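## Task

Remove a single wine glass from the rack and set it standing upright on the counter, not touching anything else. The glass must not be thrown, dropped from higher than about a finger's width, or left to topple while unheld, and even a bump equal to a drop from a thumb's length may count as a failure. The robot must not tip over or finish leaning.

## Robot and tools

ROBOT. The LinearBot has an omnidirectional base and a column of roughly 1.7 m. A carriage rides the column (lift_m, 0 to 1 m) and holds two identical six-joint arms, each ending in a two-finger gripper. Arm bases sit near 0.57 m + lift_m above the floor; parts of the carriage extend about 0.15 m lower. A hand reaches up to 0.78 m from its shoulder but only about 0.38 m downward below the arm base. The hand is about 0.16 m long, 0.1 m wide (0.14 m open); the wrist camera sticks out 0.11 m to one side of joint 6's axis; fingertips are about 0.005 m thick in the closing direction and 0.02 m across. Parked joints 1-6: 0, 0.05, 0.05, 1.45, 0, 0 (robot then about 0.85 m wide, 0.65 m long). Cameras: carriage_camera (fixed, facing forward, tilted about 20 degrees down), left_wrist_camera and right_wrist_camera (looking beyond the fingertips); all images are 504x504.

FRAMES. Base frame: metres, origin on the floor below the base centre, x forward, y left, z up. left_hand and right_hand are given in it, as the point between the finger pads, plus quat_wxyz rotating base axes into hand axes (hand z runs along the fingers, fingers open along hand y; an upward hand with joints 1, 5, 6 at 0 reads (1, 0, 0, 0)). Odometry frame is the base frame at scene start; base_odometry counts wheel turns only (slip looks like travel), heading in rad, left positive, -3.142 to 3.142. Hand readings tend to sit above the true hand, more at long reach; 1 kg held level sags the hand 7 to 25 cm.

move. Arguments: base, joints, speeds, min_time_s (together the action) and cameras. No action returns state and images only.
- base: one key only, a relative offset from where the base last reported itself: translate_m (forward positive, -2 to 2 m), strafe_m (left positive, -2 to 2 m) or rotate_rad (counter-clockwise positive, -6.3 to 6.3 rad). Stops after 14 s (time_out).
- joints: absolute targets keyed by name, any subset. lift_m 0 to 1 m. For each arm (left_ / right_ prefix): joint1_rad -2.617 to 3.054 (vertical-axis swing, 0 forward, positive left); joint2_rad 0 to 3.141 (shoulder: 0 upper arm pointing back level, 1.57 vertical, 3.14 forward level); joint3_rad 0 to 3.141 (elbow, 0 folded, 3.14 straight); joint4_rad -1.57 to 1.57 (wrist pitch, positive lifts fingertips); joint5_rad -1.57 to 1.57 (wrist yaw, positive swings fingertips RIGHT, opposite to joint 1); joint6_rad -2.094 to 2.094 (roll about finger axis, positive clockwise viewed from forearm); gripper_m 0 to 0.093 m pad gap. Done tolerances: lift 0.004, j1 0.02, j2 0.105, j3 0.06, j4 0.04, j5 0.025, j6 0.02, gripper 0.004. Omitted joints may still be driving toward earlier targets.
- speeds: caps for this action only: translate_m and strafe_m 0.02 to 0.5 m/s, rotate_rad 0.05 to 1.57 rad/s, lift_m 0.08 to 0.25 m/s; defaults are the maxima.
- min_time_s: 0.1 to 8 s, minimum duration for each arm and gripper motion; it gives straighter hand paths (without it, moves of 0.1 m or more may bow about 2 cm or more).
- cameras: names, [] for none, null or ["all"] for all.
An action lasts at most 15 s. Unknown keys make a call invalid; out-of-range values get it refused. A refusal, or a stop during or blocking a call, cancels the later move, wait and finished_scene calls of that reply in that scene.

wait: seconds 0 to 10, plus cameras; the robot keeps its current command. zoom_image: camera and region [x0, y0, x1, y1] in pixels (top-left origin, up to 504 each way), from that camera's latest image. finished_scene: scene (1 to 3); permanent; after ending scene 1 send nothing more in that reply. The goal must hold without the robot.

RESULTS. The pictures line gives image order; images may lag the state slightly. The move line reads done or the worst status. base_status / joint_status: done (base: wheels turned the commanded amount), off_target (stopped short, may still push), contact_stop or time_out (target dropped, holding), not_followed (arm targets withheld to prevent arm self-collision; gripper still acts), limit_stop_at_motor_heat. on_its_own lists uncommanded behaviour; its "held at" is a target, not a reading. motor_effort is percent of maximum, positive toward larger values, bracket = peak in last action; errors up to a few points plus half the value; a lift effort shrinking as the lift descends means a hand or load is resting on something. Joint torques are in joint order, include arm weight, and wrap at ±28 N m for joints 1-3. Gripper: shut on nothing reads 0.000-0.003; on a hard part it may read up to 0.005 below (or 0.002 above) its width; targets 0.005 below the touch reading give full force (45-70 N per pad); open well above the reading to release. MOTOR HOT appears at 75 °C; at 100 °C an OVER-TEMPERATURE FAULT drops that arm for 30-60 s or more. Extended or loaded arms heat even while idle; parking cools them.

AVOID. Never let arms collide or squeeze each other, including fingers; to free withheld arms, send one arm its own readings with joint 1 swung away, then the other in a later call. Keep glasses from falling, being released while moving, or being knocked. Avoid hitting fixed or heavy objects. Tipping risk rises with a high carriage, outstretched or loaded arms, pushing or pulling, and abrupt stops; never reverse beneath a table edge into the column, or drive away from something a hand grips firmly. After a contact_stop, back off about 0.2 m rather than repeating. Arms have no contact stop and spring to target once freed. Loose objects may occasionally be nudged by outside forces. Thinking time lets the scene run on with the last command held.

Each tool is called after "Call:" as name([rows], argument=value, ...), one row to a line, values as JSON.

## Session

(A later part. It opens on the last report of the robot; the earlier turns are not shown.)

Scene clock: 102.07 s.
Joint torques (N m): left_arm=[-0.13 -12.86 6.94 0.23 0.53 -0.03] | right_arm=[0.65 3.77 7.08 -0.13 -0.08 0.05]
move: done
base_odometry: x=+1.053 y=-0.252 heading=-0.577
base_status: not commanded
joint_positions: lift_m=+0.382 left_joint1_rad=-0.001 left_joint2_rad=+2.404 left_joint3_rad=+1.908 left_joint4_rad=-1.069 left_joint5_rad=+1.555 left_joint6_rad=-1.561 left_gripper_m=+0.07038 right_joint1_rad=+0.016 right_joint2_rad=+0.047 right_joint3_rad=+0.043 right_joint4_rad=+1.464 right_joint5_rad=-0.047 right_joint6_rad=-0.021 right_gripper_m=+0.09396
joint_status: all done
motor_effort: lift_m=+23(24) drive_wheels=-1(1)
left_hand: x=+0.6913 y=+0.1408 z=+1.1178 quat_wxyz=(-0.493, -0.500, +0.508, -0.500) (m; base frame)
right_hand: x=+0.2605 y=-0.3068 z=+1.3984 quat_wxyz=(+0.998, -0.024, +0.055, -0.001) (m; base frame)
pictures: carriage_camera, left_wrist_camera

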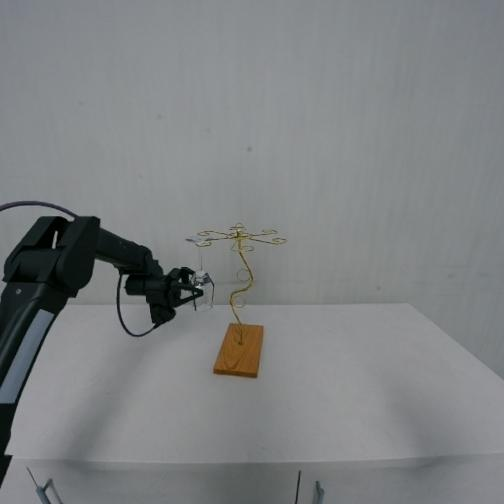

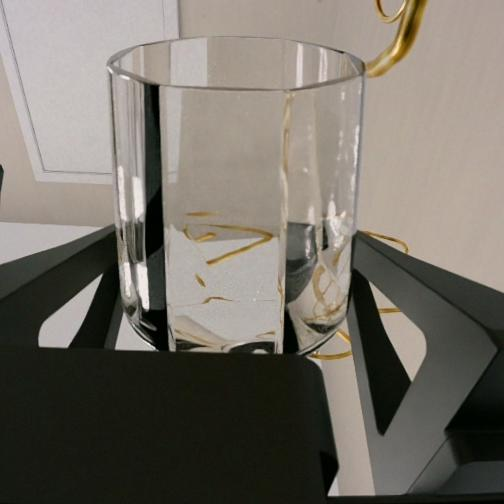

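Call:
move(joints={"left_gripper_m": 0.063}, min_time_s=1.5, cameras=["left_wrist_camera"])

Scene clock: 105.27 s.
Joint torques (N m): left_arm=[-0.29 -12.98 7.04 0.25 0.53 -0.06] | right_arm=[0.65 3.73 7.05 -0.12 -0.07 0.05]
move: off_target
base_odometry: x=+1.053 y=-0.252 heading=-0.577
base_status: not commanded
joint_positions: lift_m=+0.382 left_joint1_rad=-0.001 left_joint2_rad=+2.404 left_joint3_rad=+1.908 left_joint4_rad=-1.069 left_joint5_rad=+1.555 left_joint6_rad=-1.561 left_gripper_m=+0.07038 right_joint1_rad=+0.016 right_joint2_rad=+0.047 right_joint3_rad=+0.043 right_joint4_rad=+1.464 right_joint5_rad=-0.047 right_joint6_rad=-0.021 right_gripper_m=+0.09396
joint_status: left_gripper_m off_target (ended at +0.07038, target +0.06300)
motor_effort: lift_m=+23(24) drive_wheels=+0(1)
left_hand: x=+0.6913 y=+0.1408 z=+1.1178 quat_wxyz=(-0.493, -0.500, +0.508, -0.500) (m; base frame)
right_hand: x=+0.2605 y=-0.3068 z=+1.3984 quat_wxyz=(+0.998, -0.024, +0.055, -0.001) (m; base frame)
pictures: left_wrist_camera

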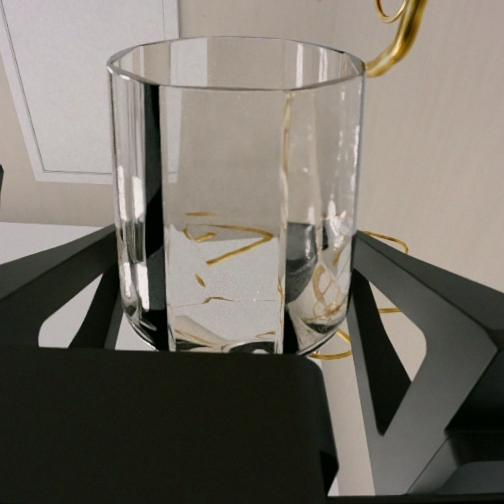

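Call:
move(joints={"lift_m": 0.395}, speeds={"lift_m": 0.08}, cameras=["carriage_camera", "left_wrist_camera"])

Call:
zoom_image(camera="carriage_camera", region=[160, 190, 290, 320])

Scene clock: 106.40 s.
Joint torques (N m): left_arm=[-0.13 -13.03 7.25 0.24 0.68 -0.06] | right_arm=[0.66 3.73 7.15 -0.1 -0.06 0.06]
move: done
base_odometry: x=+1.053 y=-0.252 heading=-0.577
base_status: not commanded
joint_positions: lift_m=+0.395 left_joint1_rad=-0.001 left_joint2_rad=+2.404 left_joint3_rad=+1.907 left_joint4_rad=-1.069 left_joint5_rad=+1.539 left_joint6_rad=-1.561 left_gripper_m=+0.07038 right_joint1_rad=+0.016 right_joint2_rad=+0.047 right_joint3_rad=+0.043 right_joint4_rad=+1.464 right_joint5_rad=-0.047 right_joint6_rad=-0.021 right_gripper_m=+0.09396
joint_status: all done
motor_effort: lift_m=+24(29) drive_wheels=-1(1)
left_hand: x=+0.6912 y=+0.1409 z=+1.1274 quat_wxyz=(-0.489, -0.504, +0.512, -0.495) (m; base frame)
right_hand: x=+0.2605 y=-0.3068 z=+1.4114 quat_wxyz=(+0.998, -0.024, +0.055, -0.001) (m; base frame)
pictures: carriage_camera, left_wrist_camera

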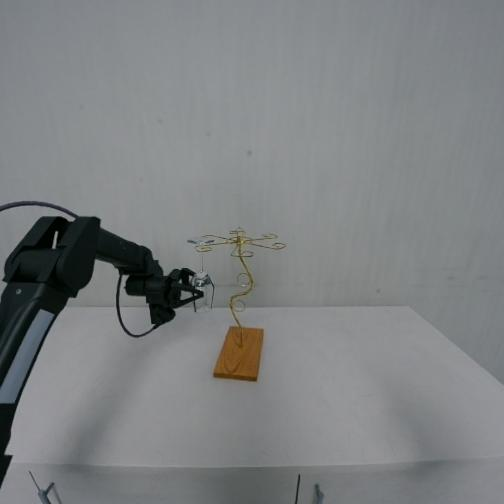

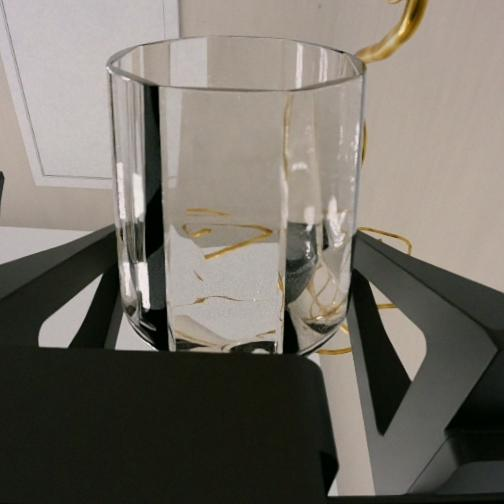

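Scaled by 3.877 from the camera's 504x504 image, which has a finer 720x720 frame.

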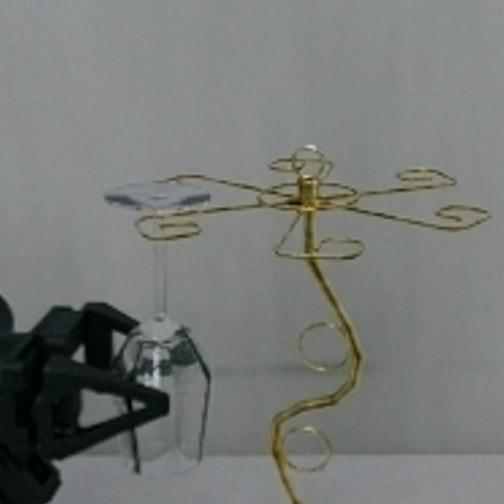

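Call:
move(base={"strafe_m": -0.01}, speeds={"strafe_m": 0.05}, cameras=[])

Call:
move(base={"translate_m": 0.004}, speeds={"translate_m": 0.05}, cameras=["carriage_camera", "left_wrist_camera"])

Call:
zoom_image(camera="carriage_camera", region=[160, 190, 290, 320])

Scene clock: 112.00 s.
Joint torques (N m): left_arm=[0.01 -12.92 7.12 0.21 0.68 -0.01] | right_arm=[0.64 3.75 7.1 -0.1 -0.09 0.05]
move: done
base_odometry: x=+1.047 y=-0.261 heading=-0.577
base_status: done
joint_positions: lift_m=+0.395 left_joint1_rad=-0.003 left_joint2_rad=+2.404 left_joint3_rad=+1.907 left_joint4_rad=-1.069 left_joint5_rad=+1.538 left_joint6_rad=-1.562 left_gripper_m=+0.07038 right_joint1_rad=+0.017 right_joint2_rad=+0.047 right_joint3_rad=+0.043 right_joint4_rad=+1.464 right_joint5_rad=-0.047 right_joint6_rad=-0.021 right_gripper_m=+0.09396
joint_status: not commanded
motor_effort: lift_m=+24(24) drive_wheels=-2(6)
left_hand: x=+0.6909 y=+0.1402 z=+1.1271 quat_wxyz=(-0.489, -0.504, +0.512, -0.494) (m; base frame)
right_hand: x=+0.2605 y=-0.3068 z=+1.4114 quat_wxyz=(+0.998, -0.024, +0.055, -0.001) (m; base frame)
pictures: none
No camera images: "cameras" was empty.

Scene clock: 112.63 s.
Joint torques (N m): left_arm=[0.08 -12.85 7.12 0.26 0.75 -0.01] | right_arm=[0.73 3.71 7.31 -0.14 -0.09 0.05]
move: done
base_odometry: x=+1.051 y=-0.263 heading=-0.577
base_status: done
joint_positions: lift_m=+0.395 left_joint1_rad=-0.003 left_joint2_rad=+2.404 left_joint3_rad=+1.907 left_joint4_rad=-1.069 left_joint5_rad=+1.535 left_joint6_rad=-1.562 left_gripper_m=+0.07038 right_joint1_rad=+0.017 right_joint2_rad=+0.047 right_joint3_rad=+0.043 right_joint4_rad=+1.465 right_joint5_rad=-0.047 right_joint6_rad=-0.021 right_gripper_m=+0.09396
joint_status: not commanded
motor_effort: lift_m=+24(24) drive_wheels=+0(3)
left_hand: x=+0.6909 y=+0.1402 z=+1.1267 quat_wxyz=(-0.489, -0.505, +0.513, -0.493) (m; base frame)
right_hand: x=+0.2602 y=-0.3068 z=+1.4114 quat_wxyz=(+0.998, -0.024, +0.054, -0.001) (m; base frame)
pictures: carriage_camera, left_wrist_camera

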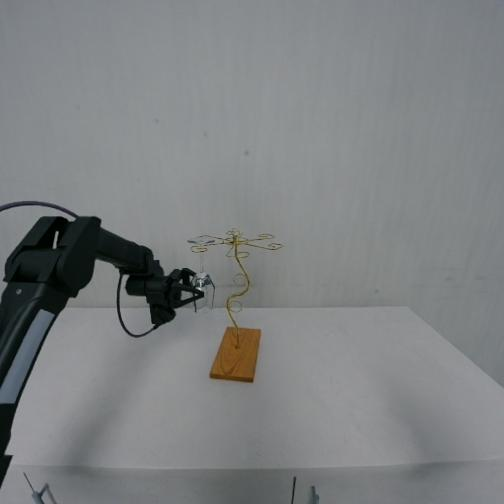

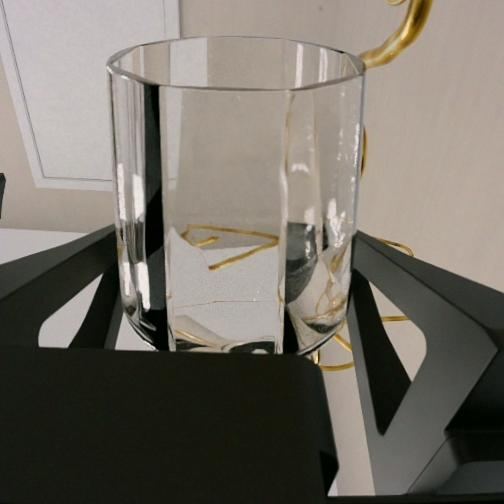

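Scaled by 3.877 from the camera's 504x504 image, which has a finer 720x720 frame.

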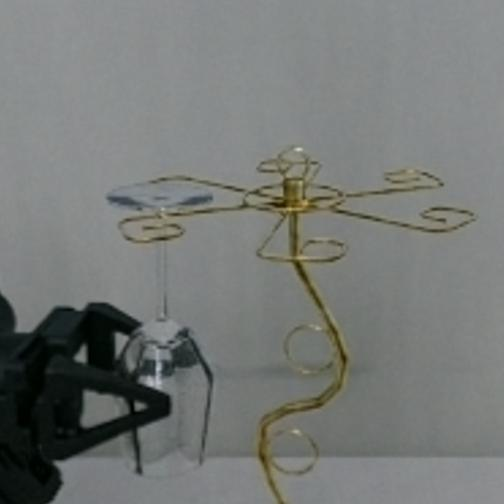

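Call:
move(base={"strafe_m": -0.011}, speeds={"strafe_m": 0.05}, cameras=[])

Call:
move(base={"translate_m": 0.004}, speeds={"translate_m": 0.05}, cameras=[])

Call:
move(base={"strafe_m": -0.011}, speeds={"strafe_m": 0.05}, cameras=["carriage_camera", "left_wrist_camera"])

Call:
zoom_image(camera="carriage_camera", region=[160, 190, 290, 320])

Scene clock: 114.80 s.
Joint torques (N m): left_arm=[0.16 -12.94 7.09 0.22 0.71 -0.02] | right_arm=[0.65 3.73 7.06 -0.13 -0.08 0.04]
move: done
base_odometry: x=+1.045 y=-0.272 heading=-0.577
base_status: done
joint_positions: lift_m=+0.395 left_joint1_rad=-0.003 left_joint2_rad=+2.404 left_joint3_rad=+1.907 left_joint4_rad=-1.069 left_joint5_rad=+1.535 left_joint6_rad=-1.562 left_gripper_m=+0.07038 right_joint1_rad=+0.017 right_joint2_rad=+0.047 right_joint3_rad=+0.043 right_joint4_rad=+1.464 right_joint5_rad=-0.047 right_joint6_rad=-0.021 right_gripper_m=+0.09396
joint_status: not commanded
motor_effort: lift_m=+23(24) drive_wheels=-2(5)
left_hand: x=+0.6909 y=+0.1402 z=+1.1266 quat_wxyz=(-0.488, -0.505, +0.513, -0.493) (m; base frame)
right_hand: x=+0.2604 y=-0.3068 z=+1.4114 quat_wxyz=(+0.998, -0.024, +0.055, -0.001) (m; base frame)
pictures: none
No camera images: "cameras" was empty.

Scene clock: 115.43 s.
Joint torques (N m): left_arm=[0.02 -13.11 6.99 0.22 0.74 -0.04] | right_arm=[0.65 3.73 7.2 -0.16 -0.08 0.05]
move: done
base_odometry: x=+1.048 y=-0.274 heading=-0.578
base_status: done
joint_positions: lift_m=+0.395 left_joint1_rad=-0.003 left_joint2_rad=+2.404 left_joint3_rad=+1.907 left_joint4_rad=-1.069 left_joint5_rad=+1.534 left_joint6_rad=-1.562 left_gripper_m=+0.07038 right_joint1_rad=+0.017 right_joint2_rad=+0.047 right_joint3_rad=+0.043 right_joint4_rad=+1.465 right_joint5_rad=-0.047 right_joint6_rad=-0.021 right_gripper_m=+0.09396
joint_status: not commanded
motor_effort: lift_m=+24(24) drive_wheels=+1(3)
left_hand: x=+0.6909 y=+0.1402 z=+1.1264 quat_wxyz=(-0.488, -0.505, +0.513, -0.493) (m; base frame)
right_hand: x=+0.2602 y=-0.3068 z=+1.4114 quat_wxyz=(+0.998, -0.024, +0.054, -0.001) (m; base frame)
pictures: none
No camera images: "cameras" was empty.

Scene clock: 116.13 s.
Joint torques (N m): left_arm=[-0.02 -12.68 6.99 0.18 0.7 -0.04] | right_arm=[0.64 3.6 7.15 -0.1 -0.08 0.05]
move: done
base_odometry: x=+1.042 y=-0.284 heading=-0.577
base_status: done
joint_positions: lift_m=+0.395 left_joint1_rad=-0.003 left_joint2_rad=+2.404 left_joint3_rad=+1.907 left_joint4_rad=-1.069 left_joint5_rad=+1.533 left_joint6_rad=-1.562 left_gripper_m=+0.07038 right_joint1_rad=+0.017 right_joint2_rad=+0.047 right_joint3_rad=+0.043 right_joint4_rad=+1.464 right_joint5_rad=-0.047 right_joint6_rad=-0.021 right_gripper_m=+0.09396
joint_status: not commanded
motor_effort: lift_m=+24(24) drive_wheels=-3(7)
left_hand: x=+0.6909 y=+0.1402 z=+1.1264 quat_wxyz=(-0.488, -0.505, +0.513, -0.493) (m; base frame)
right_hand: x=+0.2604 y=-0.3068 z=+1.4114 quat_wxyz=(+0.998, -0.024, +0.055, -0.001) (m; base frame)
pictures: carriage_camera, left_wrist_camera

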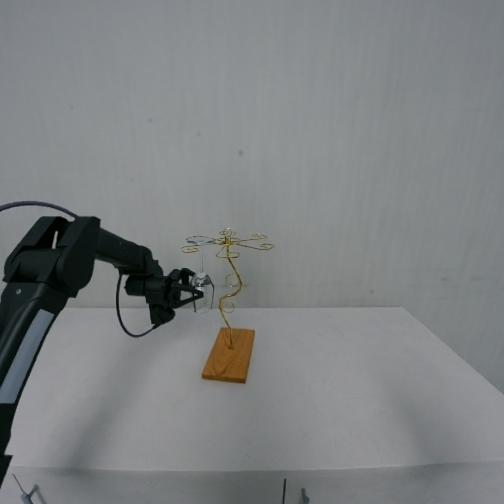

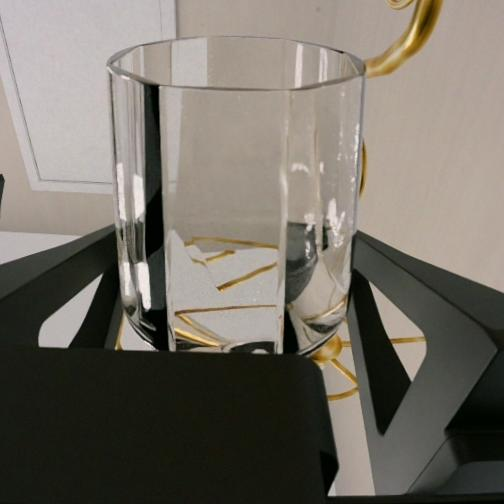

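Scaled by 3.877 from the camera's 504x504 image, which has a finer 720x720 frame.

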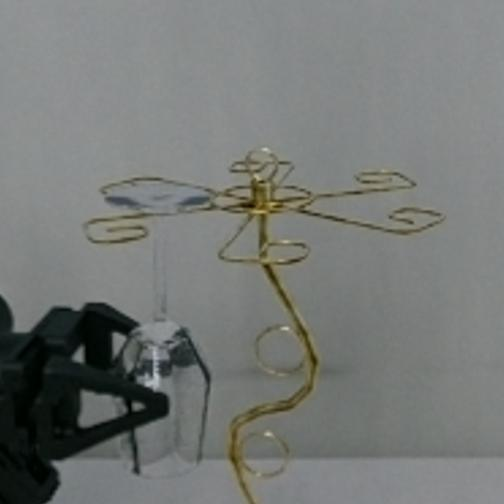

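Call:
move(joints={"lift_m": 0.407}, speeds={"lift_m": 0.08}, cameras=[])

Call:
move(base={"strafe_m": -0.015}, speeds={"strafe_m": 0.05}, cameras=["carriage_camera"])

Call:
zoom_image(camera="carriage_camera", region=[160, 190, 290, 320])

Scene clock: 120.83 s.
Joint torques (N m): left_arm=[-0.25 -13.15 7.3 0.2 0.74 -0.01] | right_arm=[0.61 3.82 7.08 -0.1 -0.1 0.06]
move: done
base_odometry: x=+1.042 y=-0.284 heading=-0.577
base_status: not commanded
joint_positions: lift_m=+0.407 left_joint1_rad=-0.003 left_joint2_rad=+2.406 left_joint3_rad=+1.906 left_joint4_rad=-1.069 left_joint5_rad=+1.531 left_joint6_rad=-1.562 left_gripper_m=+0.07038 right_joint1_rad=+0.017 right_joint2_rad=+0.047 right_joint3_rad=+0.043 right_joint4_rad=+1.464 right_joint5_rad=-0.047 right_joint6_rad=-0.021 right_gripper_m=+0.09396
joint_status: all done
motor_effort: lift_m=+23(28) drive_wheels=-2(3)
left_hand: x=+0.6908 y=+0.1402 z=+1.1373 quat_wxyz=(-0.488, -0.506, +0.513, -0.492) (m; base frame)
right_hand: x=+0.2605 y=-0.3068 z=+1.4234 quat_wxyz=(+0.998, -0.024, +0.055, -0.001) (m; base frame)
pictures: none
No camera images: "cameras" was empty.

Scene clock: 121.73 s.
Joint torques (N m): left_arm=[-0.24 -13.22 7.28 0.22 0.74 -0.02] | right_arm=[0.66 3.69 7.1 -0.12 -0.06 0.06]
move: done
base_odometry: x=+1.034 y=-0.296 heading=-0.577
base_status: done
joint_positions: lift_m=+0.407 left_joint1_rad=-0.002 left_joint2_rad=+2.406 left_joint3_rad=+1.906 left_joint4_rad=-1.069 left_joint5_rad=+1.531 left_joint6_rad=-1.562 left_gripper_m=+0.07038 right_joint1_rad=+0.017 right_joint2_rad=+0.047 right_joint3_rad=+0.043 right_joint4_rad=+1.464 right_joint5_rad=-0.047 right_joint6_rad=-0.021 right_gripper_m=+0.09396
joint_status: not commanded
motor_effort: lift_m=+23(23) drive_wheels=+0(6)
left_hand: x=+0.6909 y=+0.1406 z=+1.1373 quat_wxyz=(-0.488, -0.506, +0.513, -0.492) (m; base frame)
right_hand: x=+0.2605 y=-0.3068 z=+1.4234 quat_wxyz=(+0.998, -0.024, +0.055, -0.001) (m; base frame)
pictures: carriage_camera

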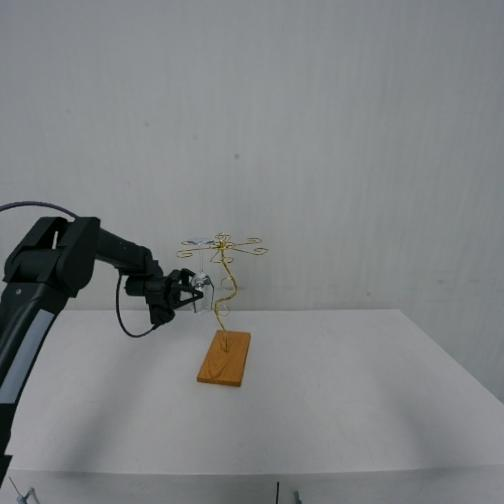

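Scaled by 3.877 from the camera's 504x504 image, which has a finer 720x720 frame.

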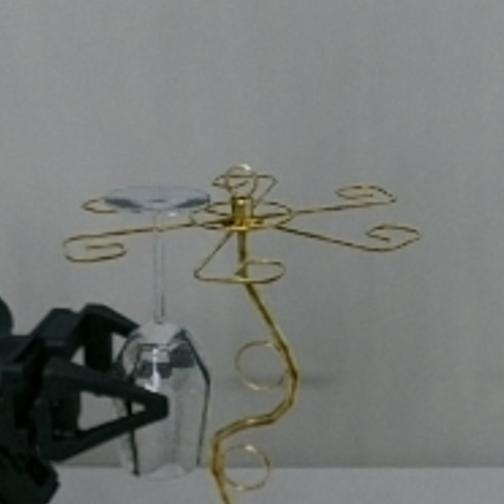

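Call:
move(base={"strafe_m": -0.01}, speeds={"strafe_m": 0.05}, cameras=[])

Call:
move(base={"translate_m": -0.04}, speeds={"translate_m": 0.05}, cameras=["carriage_camera", "left_wrist_camera"])

Call:
zoom_image(camera="carriage_camera", region=[160, 190, 290, 320])

Scene clock: 123.70 s.
Joint torques (N m): left_arm=[-0.02 -13.15 7.15 0.18 0.76 -0.03] | right_arm=[0.62 3.74 7.06 -0.14 -0.07 0.05]
move: done
base_odometry: x=+1.029 y=-0.305 heading=-0.577
base_status: done
joint_positions: lift_m=+0.407 left_joint1_rad=-0.003 left_joint2_rad=+2.406 left_joint3_rad=+1.906 left_joint4_rad=-1.069 left_joint5_rad=+1.531 left_joint6_rad=-1.562 left_gripper_m=+0.07038 right_joint1_rad=+0.017 right_joint2_rad=+0.047 right_joint3_rad=+0.043 right_joint4_rad=+1.464 right_joint5_rad=-0.047 right_joint6_rad=-0.021 right_gripper_m=+0.09396
joint_status: not commanded
motor_effort: lift_m=+23(23) drive_wheels=-3(6)
left_hand: x=+0.6909 y=+0.1404 z=+1.1373 quat_wxyz=(-0.488, -0.506, +0.513, -0.492) (m; base frame)
right_hand: x=+0.2605 y=-0.3068 z=+1.4234 quat_wxyz=(+0.998, -0.024, +0.055, -0.001) (m; base frame)
pictures: none
No camera images: "cameras" was empty.

Scene clock: 125.07 s.
Joint torques (N m): left_arm=[-0.13 -13.2 7.09 0.22 0.76 0] | right_arm=[0.59 3.7 7.15 -0.11 -0.09 0.05]
move: done
base_odometry: x=+0.995 y=-0.283 heading=-0.577
base_status: done
joint_positions: lift_m=+0.407 left_joint1_rad=-0.003 left_joint2_rad=+2.406 left_joint3_rad=+1.906 left_joint4_rad=-1.069 left_joint5_rad=+1.531 left_joint6_rad=-1.562 left_gripper_m=+0.07038 right_joint1_rad=+0.017 right_joint2_rad=+0.047 right_joint3_rad=+0.043 right_joint4_rad=+1.463 right_joint5_rad=-0.047 right_joint6_rad=-0.021 right_gripper_m=+0.09396
joint_status: not commanded
motor_effort: lift_m=+23(23) drive_wheels=-1(4)
left_hand: x=+0.6909 y=+0.1404 z=+1.1373 quat_wxyz=(-0.488, -0.506, +0.513, -0.492) (m; base frame)
right_hand: x=+0.2606 y=-0.3068 z=+1.4234 quat_wxyz=(+0.998, -0.024, +0.055, -0.001) (m; base frame)
pictures: carriage_camera, left_wrist_camera

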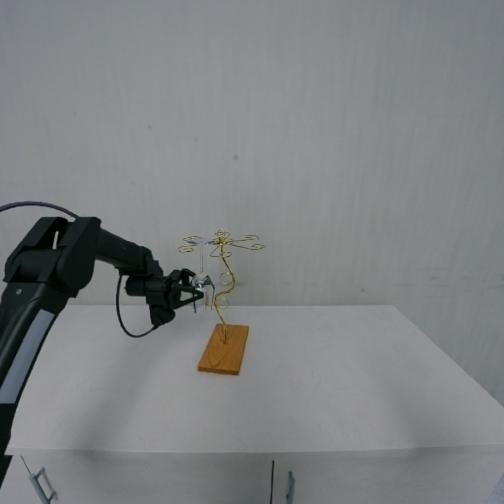

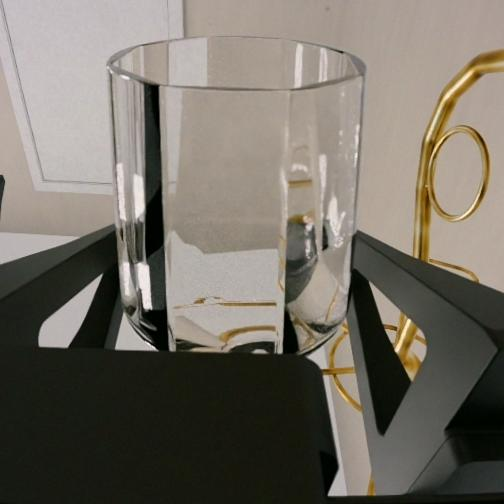

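Scaled by 3.877 from the camera's 504x504 image, which has a finer 720x720 frame.

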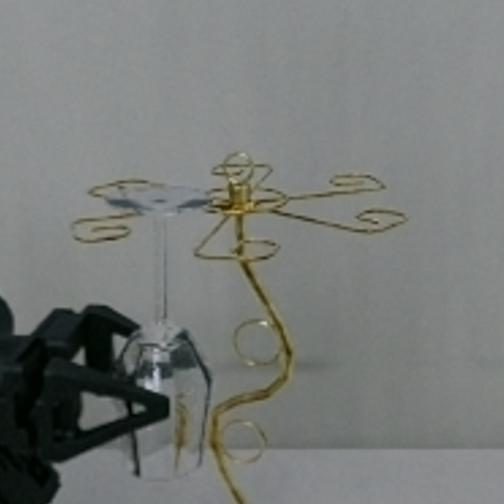

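Clear of the hook; continuing straight back out of the rack.

Call:
move(base={"translate_m": -0.1}, speeds={"translate_m": 0.08}, cameras=["carriage_camera"])

Call:
zoom_image(camera="carriage_camera", region=[160, 190, 290, 320])

Scene clock: 127.93 s.
Joint torques (N m): left_arm=[-0.05 -13.03 7.41 0.2 0.77 -0.02] | right_arm=[0.54 3.71 7.13 -0.16 -0.07 0.04]
move: done
base_odometry: x=+0.911 y=-0.229 heading=-0.577
base_status: done
joint_positions: lift_m=+0.407 left_joint1_rad=-0.003 left_joint2_rad=+2.406 left_joint3_rad=+1.906 left_joint4_rad=-1.069 left_joint5_rad=+1.531 left_joint6_rad=-1.562 left_gripper_m=+0.07038 right_joint1_rad=+0.017 right_joint2_rad=+0.047 right_joint3_rad=+0.043 right_joint4_rad=+1.463 right_joint5_rad=-0.047 right_joint6_rad=-0.021 right_gripper_m=+0.09396
joint_status: not commanded
motor_effort: lift_m=+23(23) drive_wheels=-1(6)
left_hand: x=+0.6909 y=+0.1404 z=+1.1373 quat_wxyz=(-0.488, -0.506, +0.513, -0.492) (m; base frame)
right_hand: x=+0.2607 y=-0.3068 z=+1.4234 quat_wxyz=(+0.998, -0.024, +0.055, -0.001) (m; base frame)
pictures: carriage_camera

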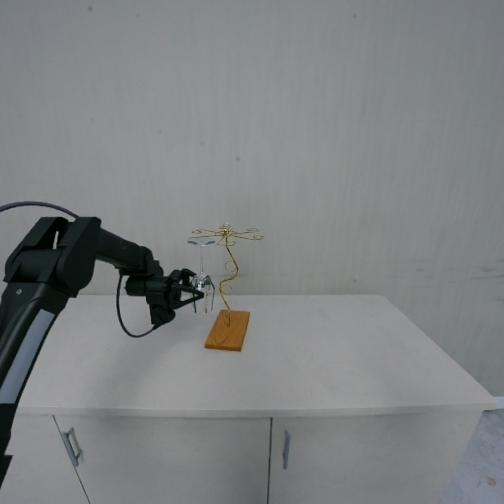

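Scaled by 3.877 from the camera's 504x504 image, which has a finer 720x720 frame.

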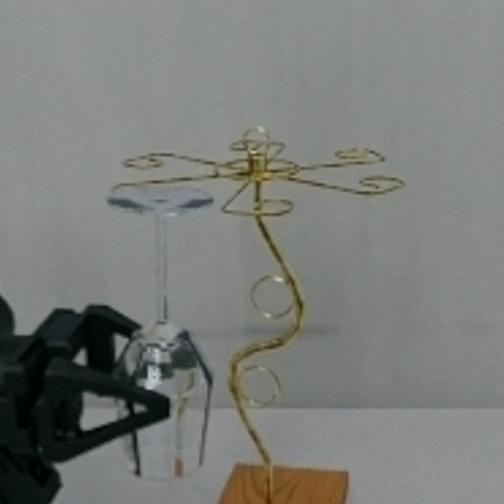

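Call:
move(base={"strafe_m": 0.27}, speeds={"strafe_m": 0.2}, cameras=[])

Call:
move(base={"translate_m": 0.05}, joints={"left_joint6_rad": 1.57}, min_time_s=4, speeds={"translate_m": 0.1})

Call:
zoom_image(camera="carriage_camera", region=[130, 190, 290, 350])

Scene clock: 132.37 s.
Joint torques (N m): left_arm=[-0.27 -12.96 7.13 0.22 0.79 -0.03] | right_arm=[0.59 3.73 7.05 -0.07 -0.06 0.04]
move: done
base_odometry: x=+1.059 y=-0.002 heading=-0.577
base_status: done
joint_positions: lift_m=+0.407 left_joint1_rad=-0.001 left_joint2_rad=+2.406 left_joint3_rad=+1.906 left_joint4_rad=-1.069 left_joint5_rad=+1.531 left_joint6_rad=-1.562 left_gripper_m=+0.07038 right_joint1_rad=+0.017 right_joint2_rad=+0.047 right_joint3_rad=+0.043 right_joint4_rad=+1.463 right_joint5_rad=-0.047 right_joint6_rad=-0.021 right_gripper_m=+0.09396
joint_status: not commanded
motor_effort: lift_m=+23(23) drive_wheels=+0(5)
left_hand: x=+0.6912 y=+0.1413 z=+1.1373 quat_wxyz=(-0.487, -0.507, +0.513, -0.493) (m; base frame)
right_hand: x=+0.2607 y=-0.3068 z=+1.4234 quat_wxyz=(+0.998, -0.024, +0.055, -0.001) (m; base frame)
pictures: none
No camera images: "cameras" was empty.

Scene clock: 136.67 s.
Joint torques (N m): left_arm=[-0.21 -13.46 7.16 0.3 0.67 0.06] | right_arm=[0.61 3.71 7.05 -0.13 -0.09 0.05]
move: not_followed
base_odometry: x=+1.100 y=-0.029 heading=-0.577
base_status: done
joint_positions: lift_m=+0.407 left_joint1_rad=-0.001 left_joint2_rad=+2.406 left_joint3_rad=+1.906 left_joint4_rad=-1.067 left_joint5_rad=+1.518 left_joint6_rad=-0.119 left_gripper_m=+0.07038 right_joint1_rad=+0.017 right_joint2_rad=+0.047 right_joint3_rad=+0.043 right_joint4_rad=+1.464 right_joint5_rad=-0.047 right_joint6_rad=-0.021 right_gripper_m=+0.09396
joint_status: left_joint6_rad not_followed (moved +1.443 of +3.132)
motor_effort: lift_m=+23(23) drive_wheels=-4(7)
left_hand: x=+0.6914 y=+0.1414 z=+1.1349 quat_wxyz=(-0.040, -0.041, +0.724, -0.687) (m; base frame)
right_hand: x=+0.2605 y=-0.3068 z=+1.4234 quat_wxyz=(+0.998, -0.024, +0.055, -0.001) (m; base frame)
pictures: carriage_camera, left_wrist_camera, right_wrist_camera
joint command not followed: on one or more control steps a check withheld the commanded joint targets of the left arm, and it was not sent them on those steps. On the call's last step the targets were still withheld.
cause: the commanded joint targets, or the way to them, would bring two parts of the arm too close to each other (its wrist (the part past joint 4) and its wrist camera, with left_joint5_rad and left_joint6_rad between them).

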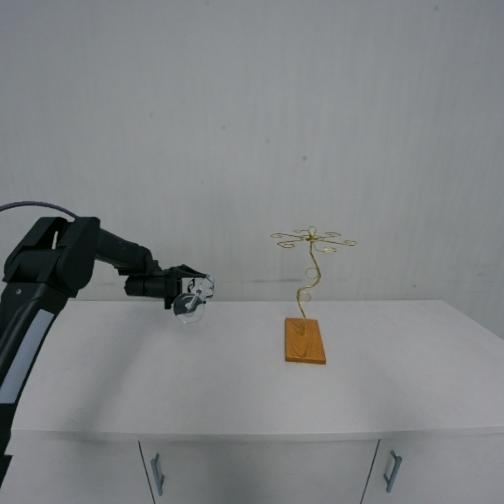

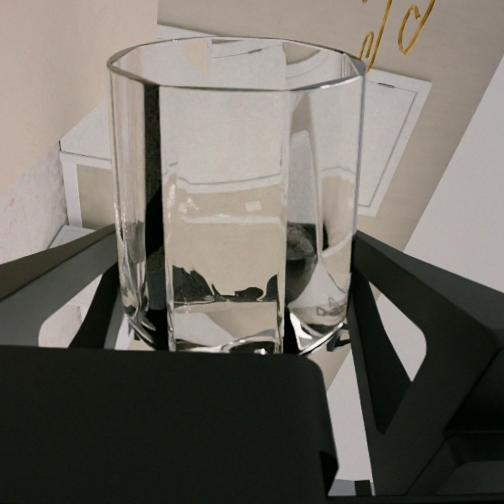

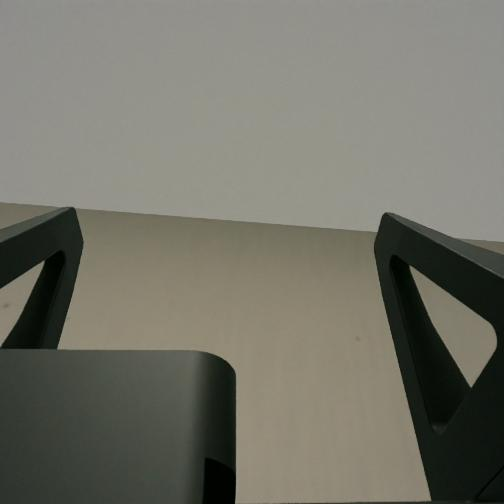

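Scaled by 3.150 from the camera's 504x504 image, which has a finer 720x720 frame.

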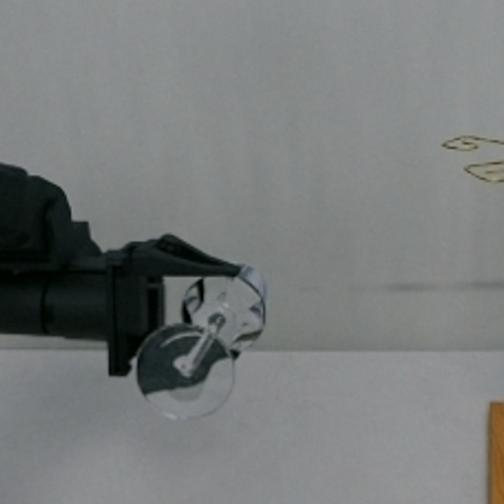

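Call:
move(joints={"left_joint1_rad": 0, "left_joint2_rad": 2.409, "left_joint3_rad": 1.909, "left_joint4_rad": 0.635, "left_joint5_rad": 1.57, "left_joint6_rad": -0.119}, min_time_s=4, cameras=["carriage_camera", "left_wrist_camera"])

Call:
zoom_image(camera="carriage_camera", region=[130, 190, 290, 350])

Scene clock: 146.07 s.
Joint torques (N m): left_arm=[-0.28 -14.04 8.23 1.46 0.05 -0.09] | right_arm=[0.66 3.69 7.08 -0.13 -0.08 0.06]
move: done
base_odometry: x=+1.100 y=-0.029 heading=-0.577
base_status: not commanded
joint_positions: lift_m=+0.407 left_joint1_rad=-0.001 left_joint2_rad=+2.406 left_joint3_rad=+1.906 left_joint4_rad=+0.614 left_joint5_rad=+1.543 left_joint6_rad=-0.108 left_gripper_m=+0.07038 right_joint1_rad=+0.017 right_joint2_rad=+0.047 right_joint3_rad=+0.043 right_joint4_rad=+1.464 right_joint5_rad=-0.047 right_joint6_rad=-0.021 right_gripper_m=+0.09396
joint_status: all done
joint sent to its limit — left_joint5_rad, upper limit.
motor_effort: lift_m=+23(23) drive_wheels=+1(4)
left_hand: x=+0.7693 y=+0.1411 z=+1.2272 quat_wxyz=(+0.509, +0.494, +0.504, -0.492) (m; base frame)
right_hand: x=+0.2605 y=-0.3068 z=+1.4234 quat_wxyz=(+0.998, -0.024, +0.055, -0.001) (m; base frame)
pictures: carriage_camera, left_wrist_camera
held back during your reply time (left arm), on 90 control steps: two parts of the arm were too close to each other, or the arm's last command would have brought them too close.
led back after a hold (left arm): the arm was led back toward your command in small steps, so it may still be short of it.
joint command not followed: on one or more control steps a check withheld the commanded joint targets of the left arm, and it was not sent them on those steps.
cause: the commanded joint targets, or the way to them, would bring two parts of the arm too close to each other (its forearm (the part past joint 3) and its wrist camera, with the joints from left_joint4_rad to left_joint6_rad between them).

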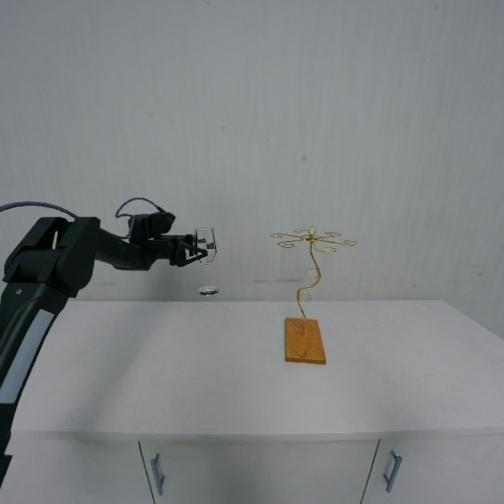

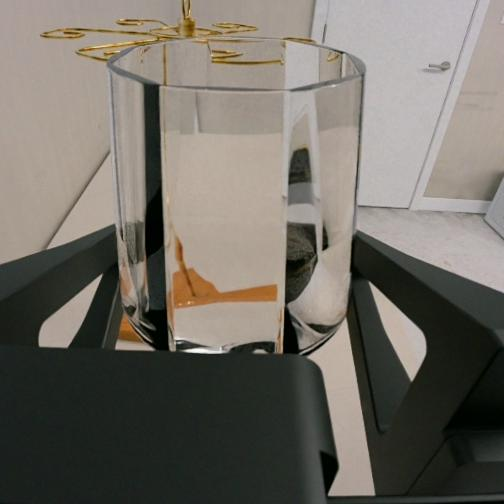

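Scaled by 3.150 from the camera's 504x504 image, which has a finer 720x720 frame.

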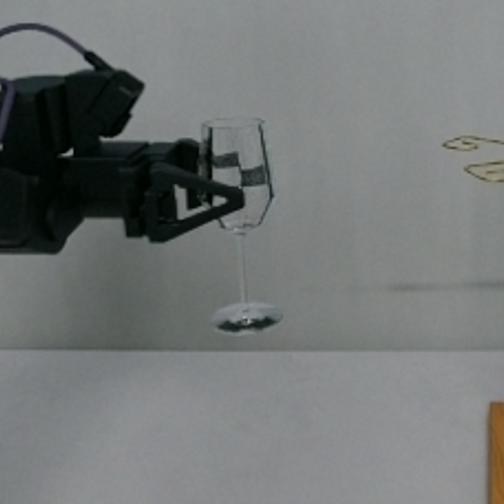

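Call:
move(joints={"lift_m": 0.22}, speeds={"lift_m": 0.15}, cameras=["carriage_camera", "left_wrist_camera"])

Call:
zoom_image(camera="carriage_camera", region=[130, 190, 290, 350])

Scene clock: 151.30 s.
Joint torques (N m): left_arm=[-0.29 -14.12 8.57 1.37 0.01 -0.06] | right_arm=[0.64 3.73 7.09 -0.11 -0.09 0.05]
move: done
base_odometry: x=+1.100 y=-0.029 heading=-0.577
base_status: not commanded
joint_positions: lift_m=+0.220 left_joint1_rad=-0.001 left_joint2_rad=+2.408 left_joint3_rad=+1.904 left_joint4_rad=+0.623 left_joint5_rad=+1.546 left_joint6_rad=-0.110 left_gripper_m=+0.07038 right_joint1_rad=+0.017 right_joint2_rad=+0.047 right_joint3_rad=+0.043 right_joint4_rad=+1.464 right_joint5_rad=-0.047 right_joint6_rad=-0.021 right_gripper_m=+0.09396
joint_status: all done
motor_effort: lift_m=+21(21) drive_wheels=-4(4)
left_hand: x=+0.7689 y=+0.1411 z=+1.0394 quat_wxyz=(+0.509, +0.496, +0.503, -0.492) (m; base frame)
right_hand: x=+0.2605 y=-0.3068 z=+1.2367 quat_wxyz=(+0.998, -0.024, +0.055, -0.001) (m; base frame)
pictures: carriage_camera, left_wrist_camera

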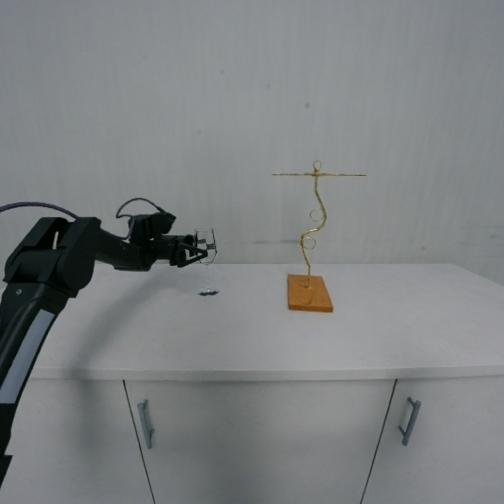

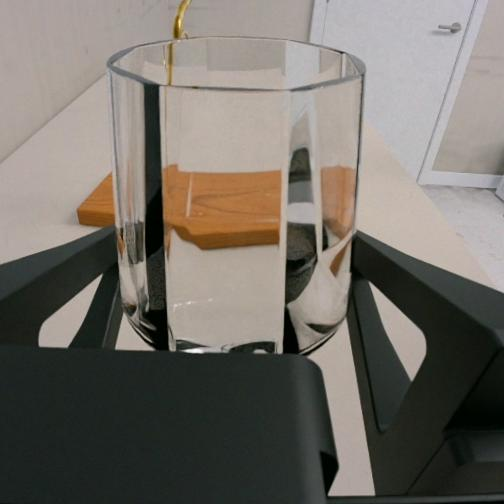

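Scaled by 3.150 from the camera's 504x504 image, which has a finer 720x720 frame.

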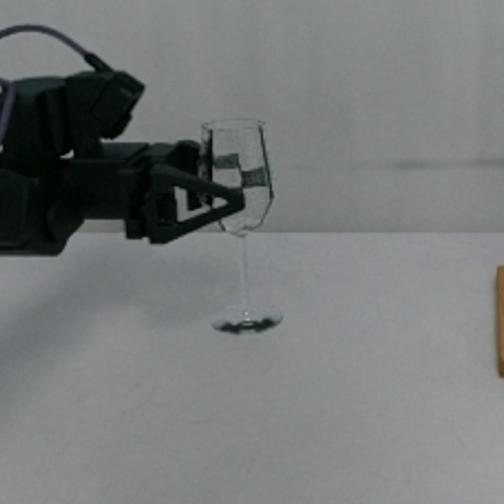

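Call:
move(joints={"lift_m": 0.205}, speeds={"lift_m": 0.08}, cameras=["carriage_camera"])

Call:
zoom_image(camera="carriage_camera", region=[160, 220, 260, 320])

Call:
move(joints={"lift_m": 0.195}, speeds={"lift_m": 0.08}, cameras=["carriage_camera"])

Call:
zoom_image(camera="carriage_camera", region=[160, 220, 260, 320])

Scene clock: 153.40 s.
Joint torques (N m): left_arm=[-0.27 -14.23 8.27 1.31 -0.05 -0.01] | right_arm=[0.66 3.74 7.21 -0.15 -0.09 0.05]
move: done
base_odometry: x=+1.100 y=-0.029 heading=-0.577
base_status: not commanded
joint_positions: lift_m=+0.205 left_joint1_rad=-0.001 left_joint2_rad=+2.408 left_joint3_rad=+1.904 left_joint4_rad=+0.625 left_joint5_rad=+1.546 left_joint6_rad=-0.110 left_gripper_m=+0.07038 right_joint1_rad=+0.017 right_joint2_rad=+0.047 right_joint3_rad=+0.043 right_joint4_rad=+1.464 right_joint5_rad=-0.047 right_joint6_rad=-0.021 right_gripper_m=+0.09396
joint_status: all done
motor_effort: lift_m=+20(21) drive_wheels=-4(4)
left_hand: x=+0.7689 y=+0.1411 z=+1.0246 quat_wxyz=(+0.510, +0.496, +0.503, -0.492) (m; base frame)
right_hand: x=+0.2605 y=-0.3068 z=+1.2217 quat_wxyz=(+0.998, -0.024, +0.055, -0.001) (m; base frame)
pictures: carriage_camera

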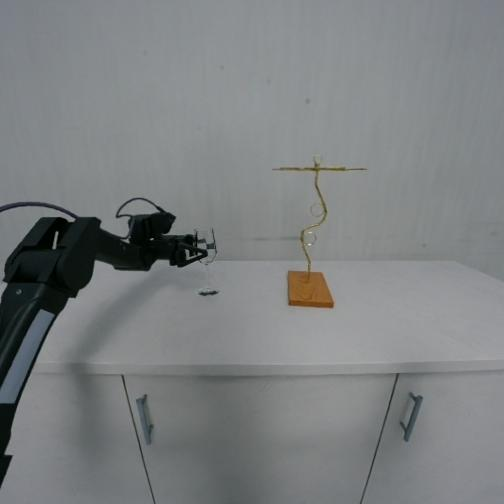

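Scaled by 5.040 from the camera's 504x504 image, which has a finer 720x720 frame.

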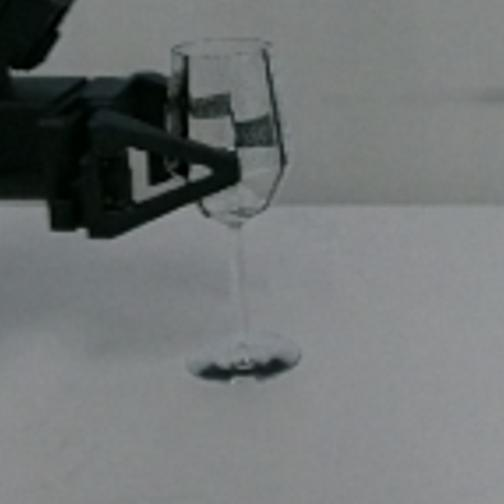

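Scene clock: 153.90 s.
Joint torques (N m): left_arm=[-0.24 -14.6 8.61 1.35 0.02 -0.03] | right_arm=[0.62 3.7 7.17 -0.11 -0.07 0.03]
move: done
base_odometry: x=+1.101 y=-0.029 heading=-0.577
base_status: not commanded
joint_positions: lift_m=+0.195 left_joint1_rad=-0.001 left_joint2_rad=+2.410 left_joint3_rad=+1.902 left_joint4_rad=+0.623 left_joint5_rad=+1.546 left_joint6_rad=-0.110 left_gripper_m=+0.07038 right_joint1_rad=+0.017 right_joint2_rad=+0.047 right_joint3_rad=+0.043 right_joint4_rad=+1.464 right_joint5_rad=-0.047 right_joint6_rad=-0.021 right_gripper_m=+0.09396
joint_status: all done
motor_effort: lift_m=+20(22) drive_wheels=-4(4)
left_hand: x=+0.7690 y=+0.1411 z=+1.0128 quat_wxyz=(+0.508, +0.495, +0.504, -0.493) (m; base frame)
right_hand: x=+0.2605 y=-0.3068 z=+1.2118 quat_wxyz=(+0.998, -0.024, +0.055, -0.001) (m; base frame)
pictures: carriage_camera

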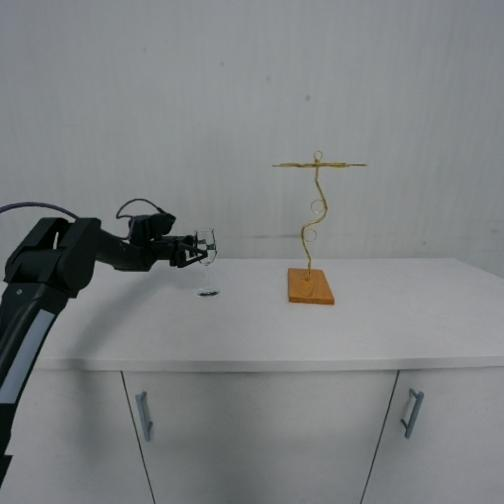

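Scaled by 5.040 from the camera's 504x504 image, which has a finer 720x720 frame.

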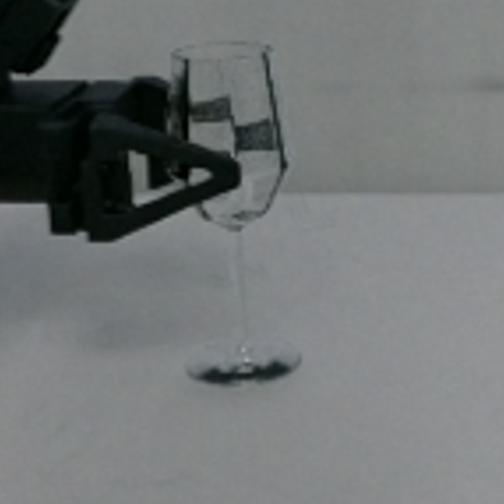

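Call:
move(joints={"lift_m": 0.187}, speeds={"lift_m": 0.08}, cameras=[])

Call:
move(joints={"lift_m": 0.179}, speeds={"lift_m": 0.08}, cameras=["carriage_camera"])

Call:
zoom_image(camera="carriage_camera", region=[160, 220, 260, 320])

Scene clock: 156.10 s.
Joint torques (N m): left_arm=[-0.2 -14.68 8.57 1.3 -0.02 -0.03] | right_arm=[0.57 3.73 7.06 -0.12 -0.08 0.05]
move: done
base_odometry: x=+1.100 y=-0.029 heading=-0.577
base_status: not commanded
joint_positions: lift_m=+0.187 left_joint1_rad=-0.001 left_joint2_rad=+2.411 left_joint3_rad=+1.902 left_joint4_rad=+0.628 left_joint5_rad=+1.547 left_joint6_rad=-0.110 left_gripper_m=+0.07038 right_joint1_rad=+0.017 right_joint2_rad=+0.047 right_joint3_rad=+0.043 right_joint4_rad=+1.464 right_joint5_rad=-0.047 right_joint6_rad=-0.021 right_gripper_m=+0.09396
joint_status: all done
motor_effort: lift_m=+21(21) drive_wheels=+1(6)
left_hand: x=+0.7690 y=+0.1411 z=+1.0045 quat_wxyz=(+0.509, +0.496, +0.503, -0.493) (m; base frame)
right_hand: x=+0.2605 y=-0.3068 z=+1.2038 quat_wxyz=(+0.998, -0.024, +0.055, -0.001) (m; base frame)
pictures: none
No camera images: "cameras" was empty.

Scene clock: 156.60 s.
Joint torques (N m): left_arm=[-0.18 -14.52 8.1 1.05 -0.07 -0.03] | right_arm=[0.61 3.74 7.08 -0.15 -0.08 0.05]
move: done
base_odometry: x=+1.100 y=-0.029 heading=-0.577
base_status: not commanded
joint_positions: lift_m=+0.179 left_joint1_rad=-0.001 left_joint2_rad=+2.411 left_joint3_rad=+1.908 left_joint4_rad=+0.658 left_joint5_rad=+1.547 left_joint6_rad=-0.110 left_gripper_m=+0.07038 right_joint1_rad=+0.017 right_joint2_rad=+0.047 right_joint3_rad=+0.043 right_joint4_rad=+1.464 right_joint5_rad=-0.047 right_joint6_rad=-0.021 right_gripper_m=+0.09396
joint_status: all done
motor_effort: lift_m=+19(20) drive_wheels=-4(4)
left_hand: x=+0.7689 y=+0.1411 z=+1.0007 quat_wxyz=(+0.517, +0.504, +0.494, -0.484) (m; base frame)
right_hand: x=+0.2605 y=-0.3068 z=+1.1959 quat_wxyz=(+0.998, -0.024, +0.055, -0.001) (m; base frame)
pictures: carriage_camera

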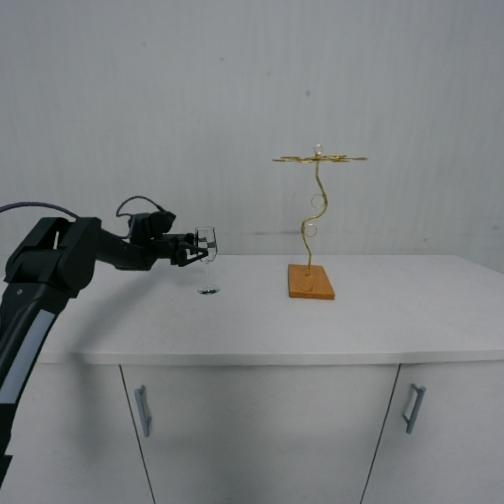

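Scaled by 5.040 from the camera's 504x504 image, which has a finer 720x720 frame.

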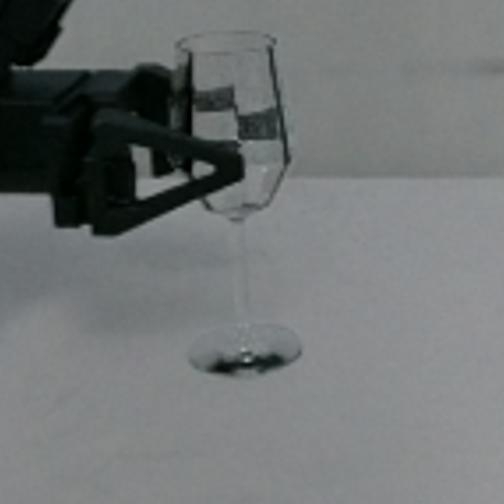

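Call:
move(joints={"lift_m": 0.1825}, speeds={"lift_m": 0.08}, cameras=["carriage_camera"])

Call:
zoom_image(camera="carriage_camera", region=[160, 220, 260, 320])

Scene clock: 158.00 s.
Joint torques (N m): left_arm=[-0.28 -14.52 8.12 1.15 -0.01 -0.01] | right_arm=[0.68 3.73 7.1 -0.15 -0.07 0.07]
move: done
base_odometry: x=+1.100 y=-0.029 heading=-0.577
base_status: not commanded
joint_positions: lift_m=+0.182 left_joint1_rad=-0.001 left_joint2_rad=+2.411 left_joint3_rad=+1.908 left_joint4_rad=+0.646 left_joint5_rad=+1.547 left_joint6_rad=-0.110 left_gripper_m=+0.07037 right_joint1_rad=+0.017 right_joint2_rad=+0.047 right_joint3_rad=+0.043 right_joint4_rad=+1.464 right_joint5_rad=-0.047 right_joint6_rad=-0.021 right_gripper_m=+0.09396
joint_status: all done
motor_effort: lift_m=+24(26) drive_wheels=+1(4)
left_hand: x=+0.7691 y=+0.1411 z=+1.0027 quat_wxyz=(+0.514, +0.501, +0.497, -0.487) (m; base frame)
right_hand: x=+0.2605 y=-0.3068 z=+1.1988 quat_wxyz=(+0.998, -0.024, +0.055, -0.001) (m; base frame)
pictures: carriage_camera

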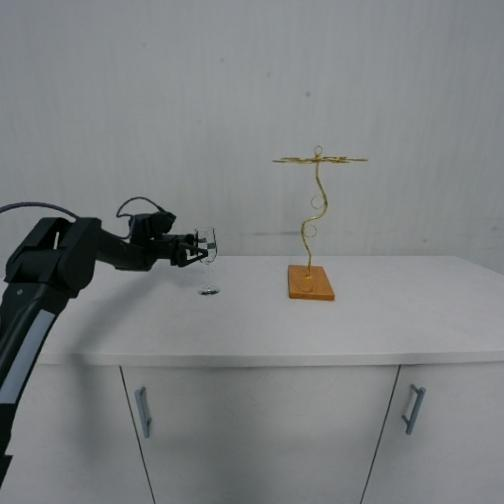

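Scaled by 5.040 from the camera's 504x504 image, which has a finer 720x720 frame.

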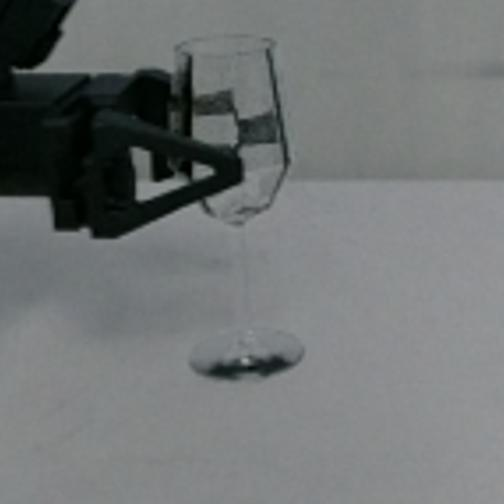

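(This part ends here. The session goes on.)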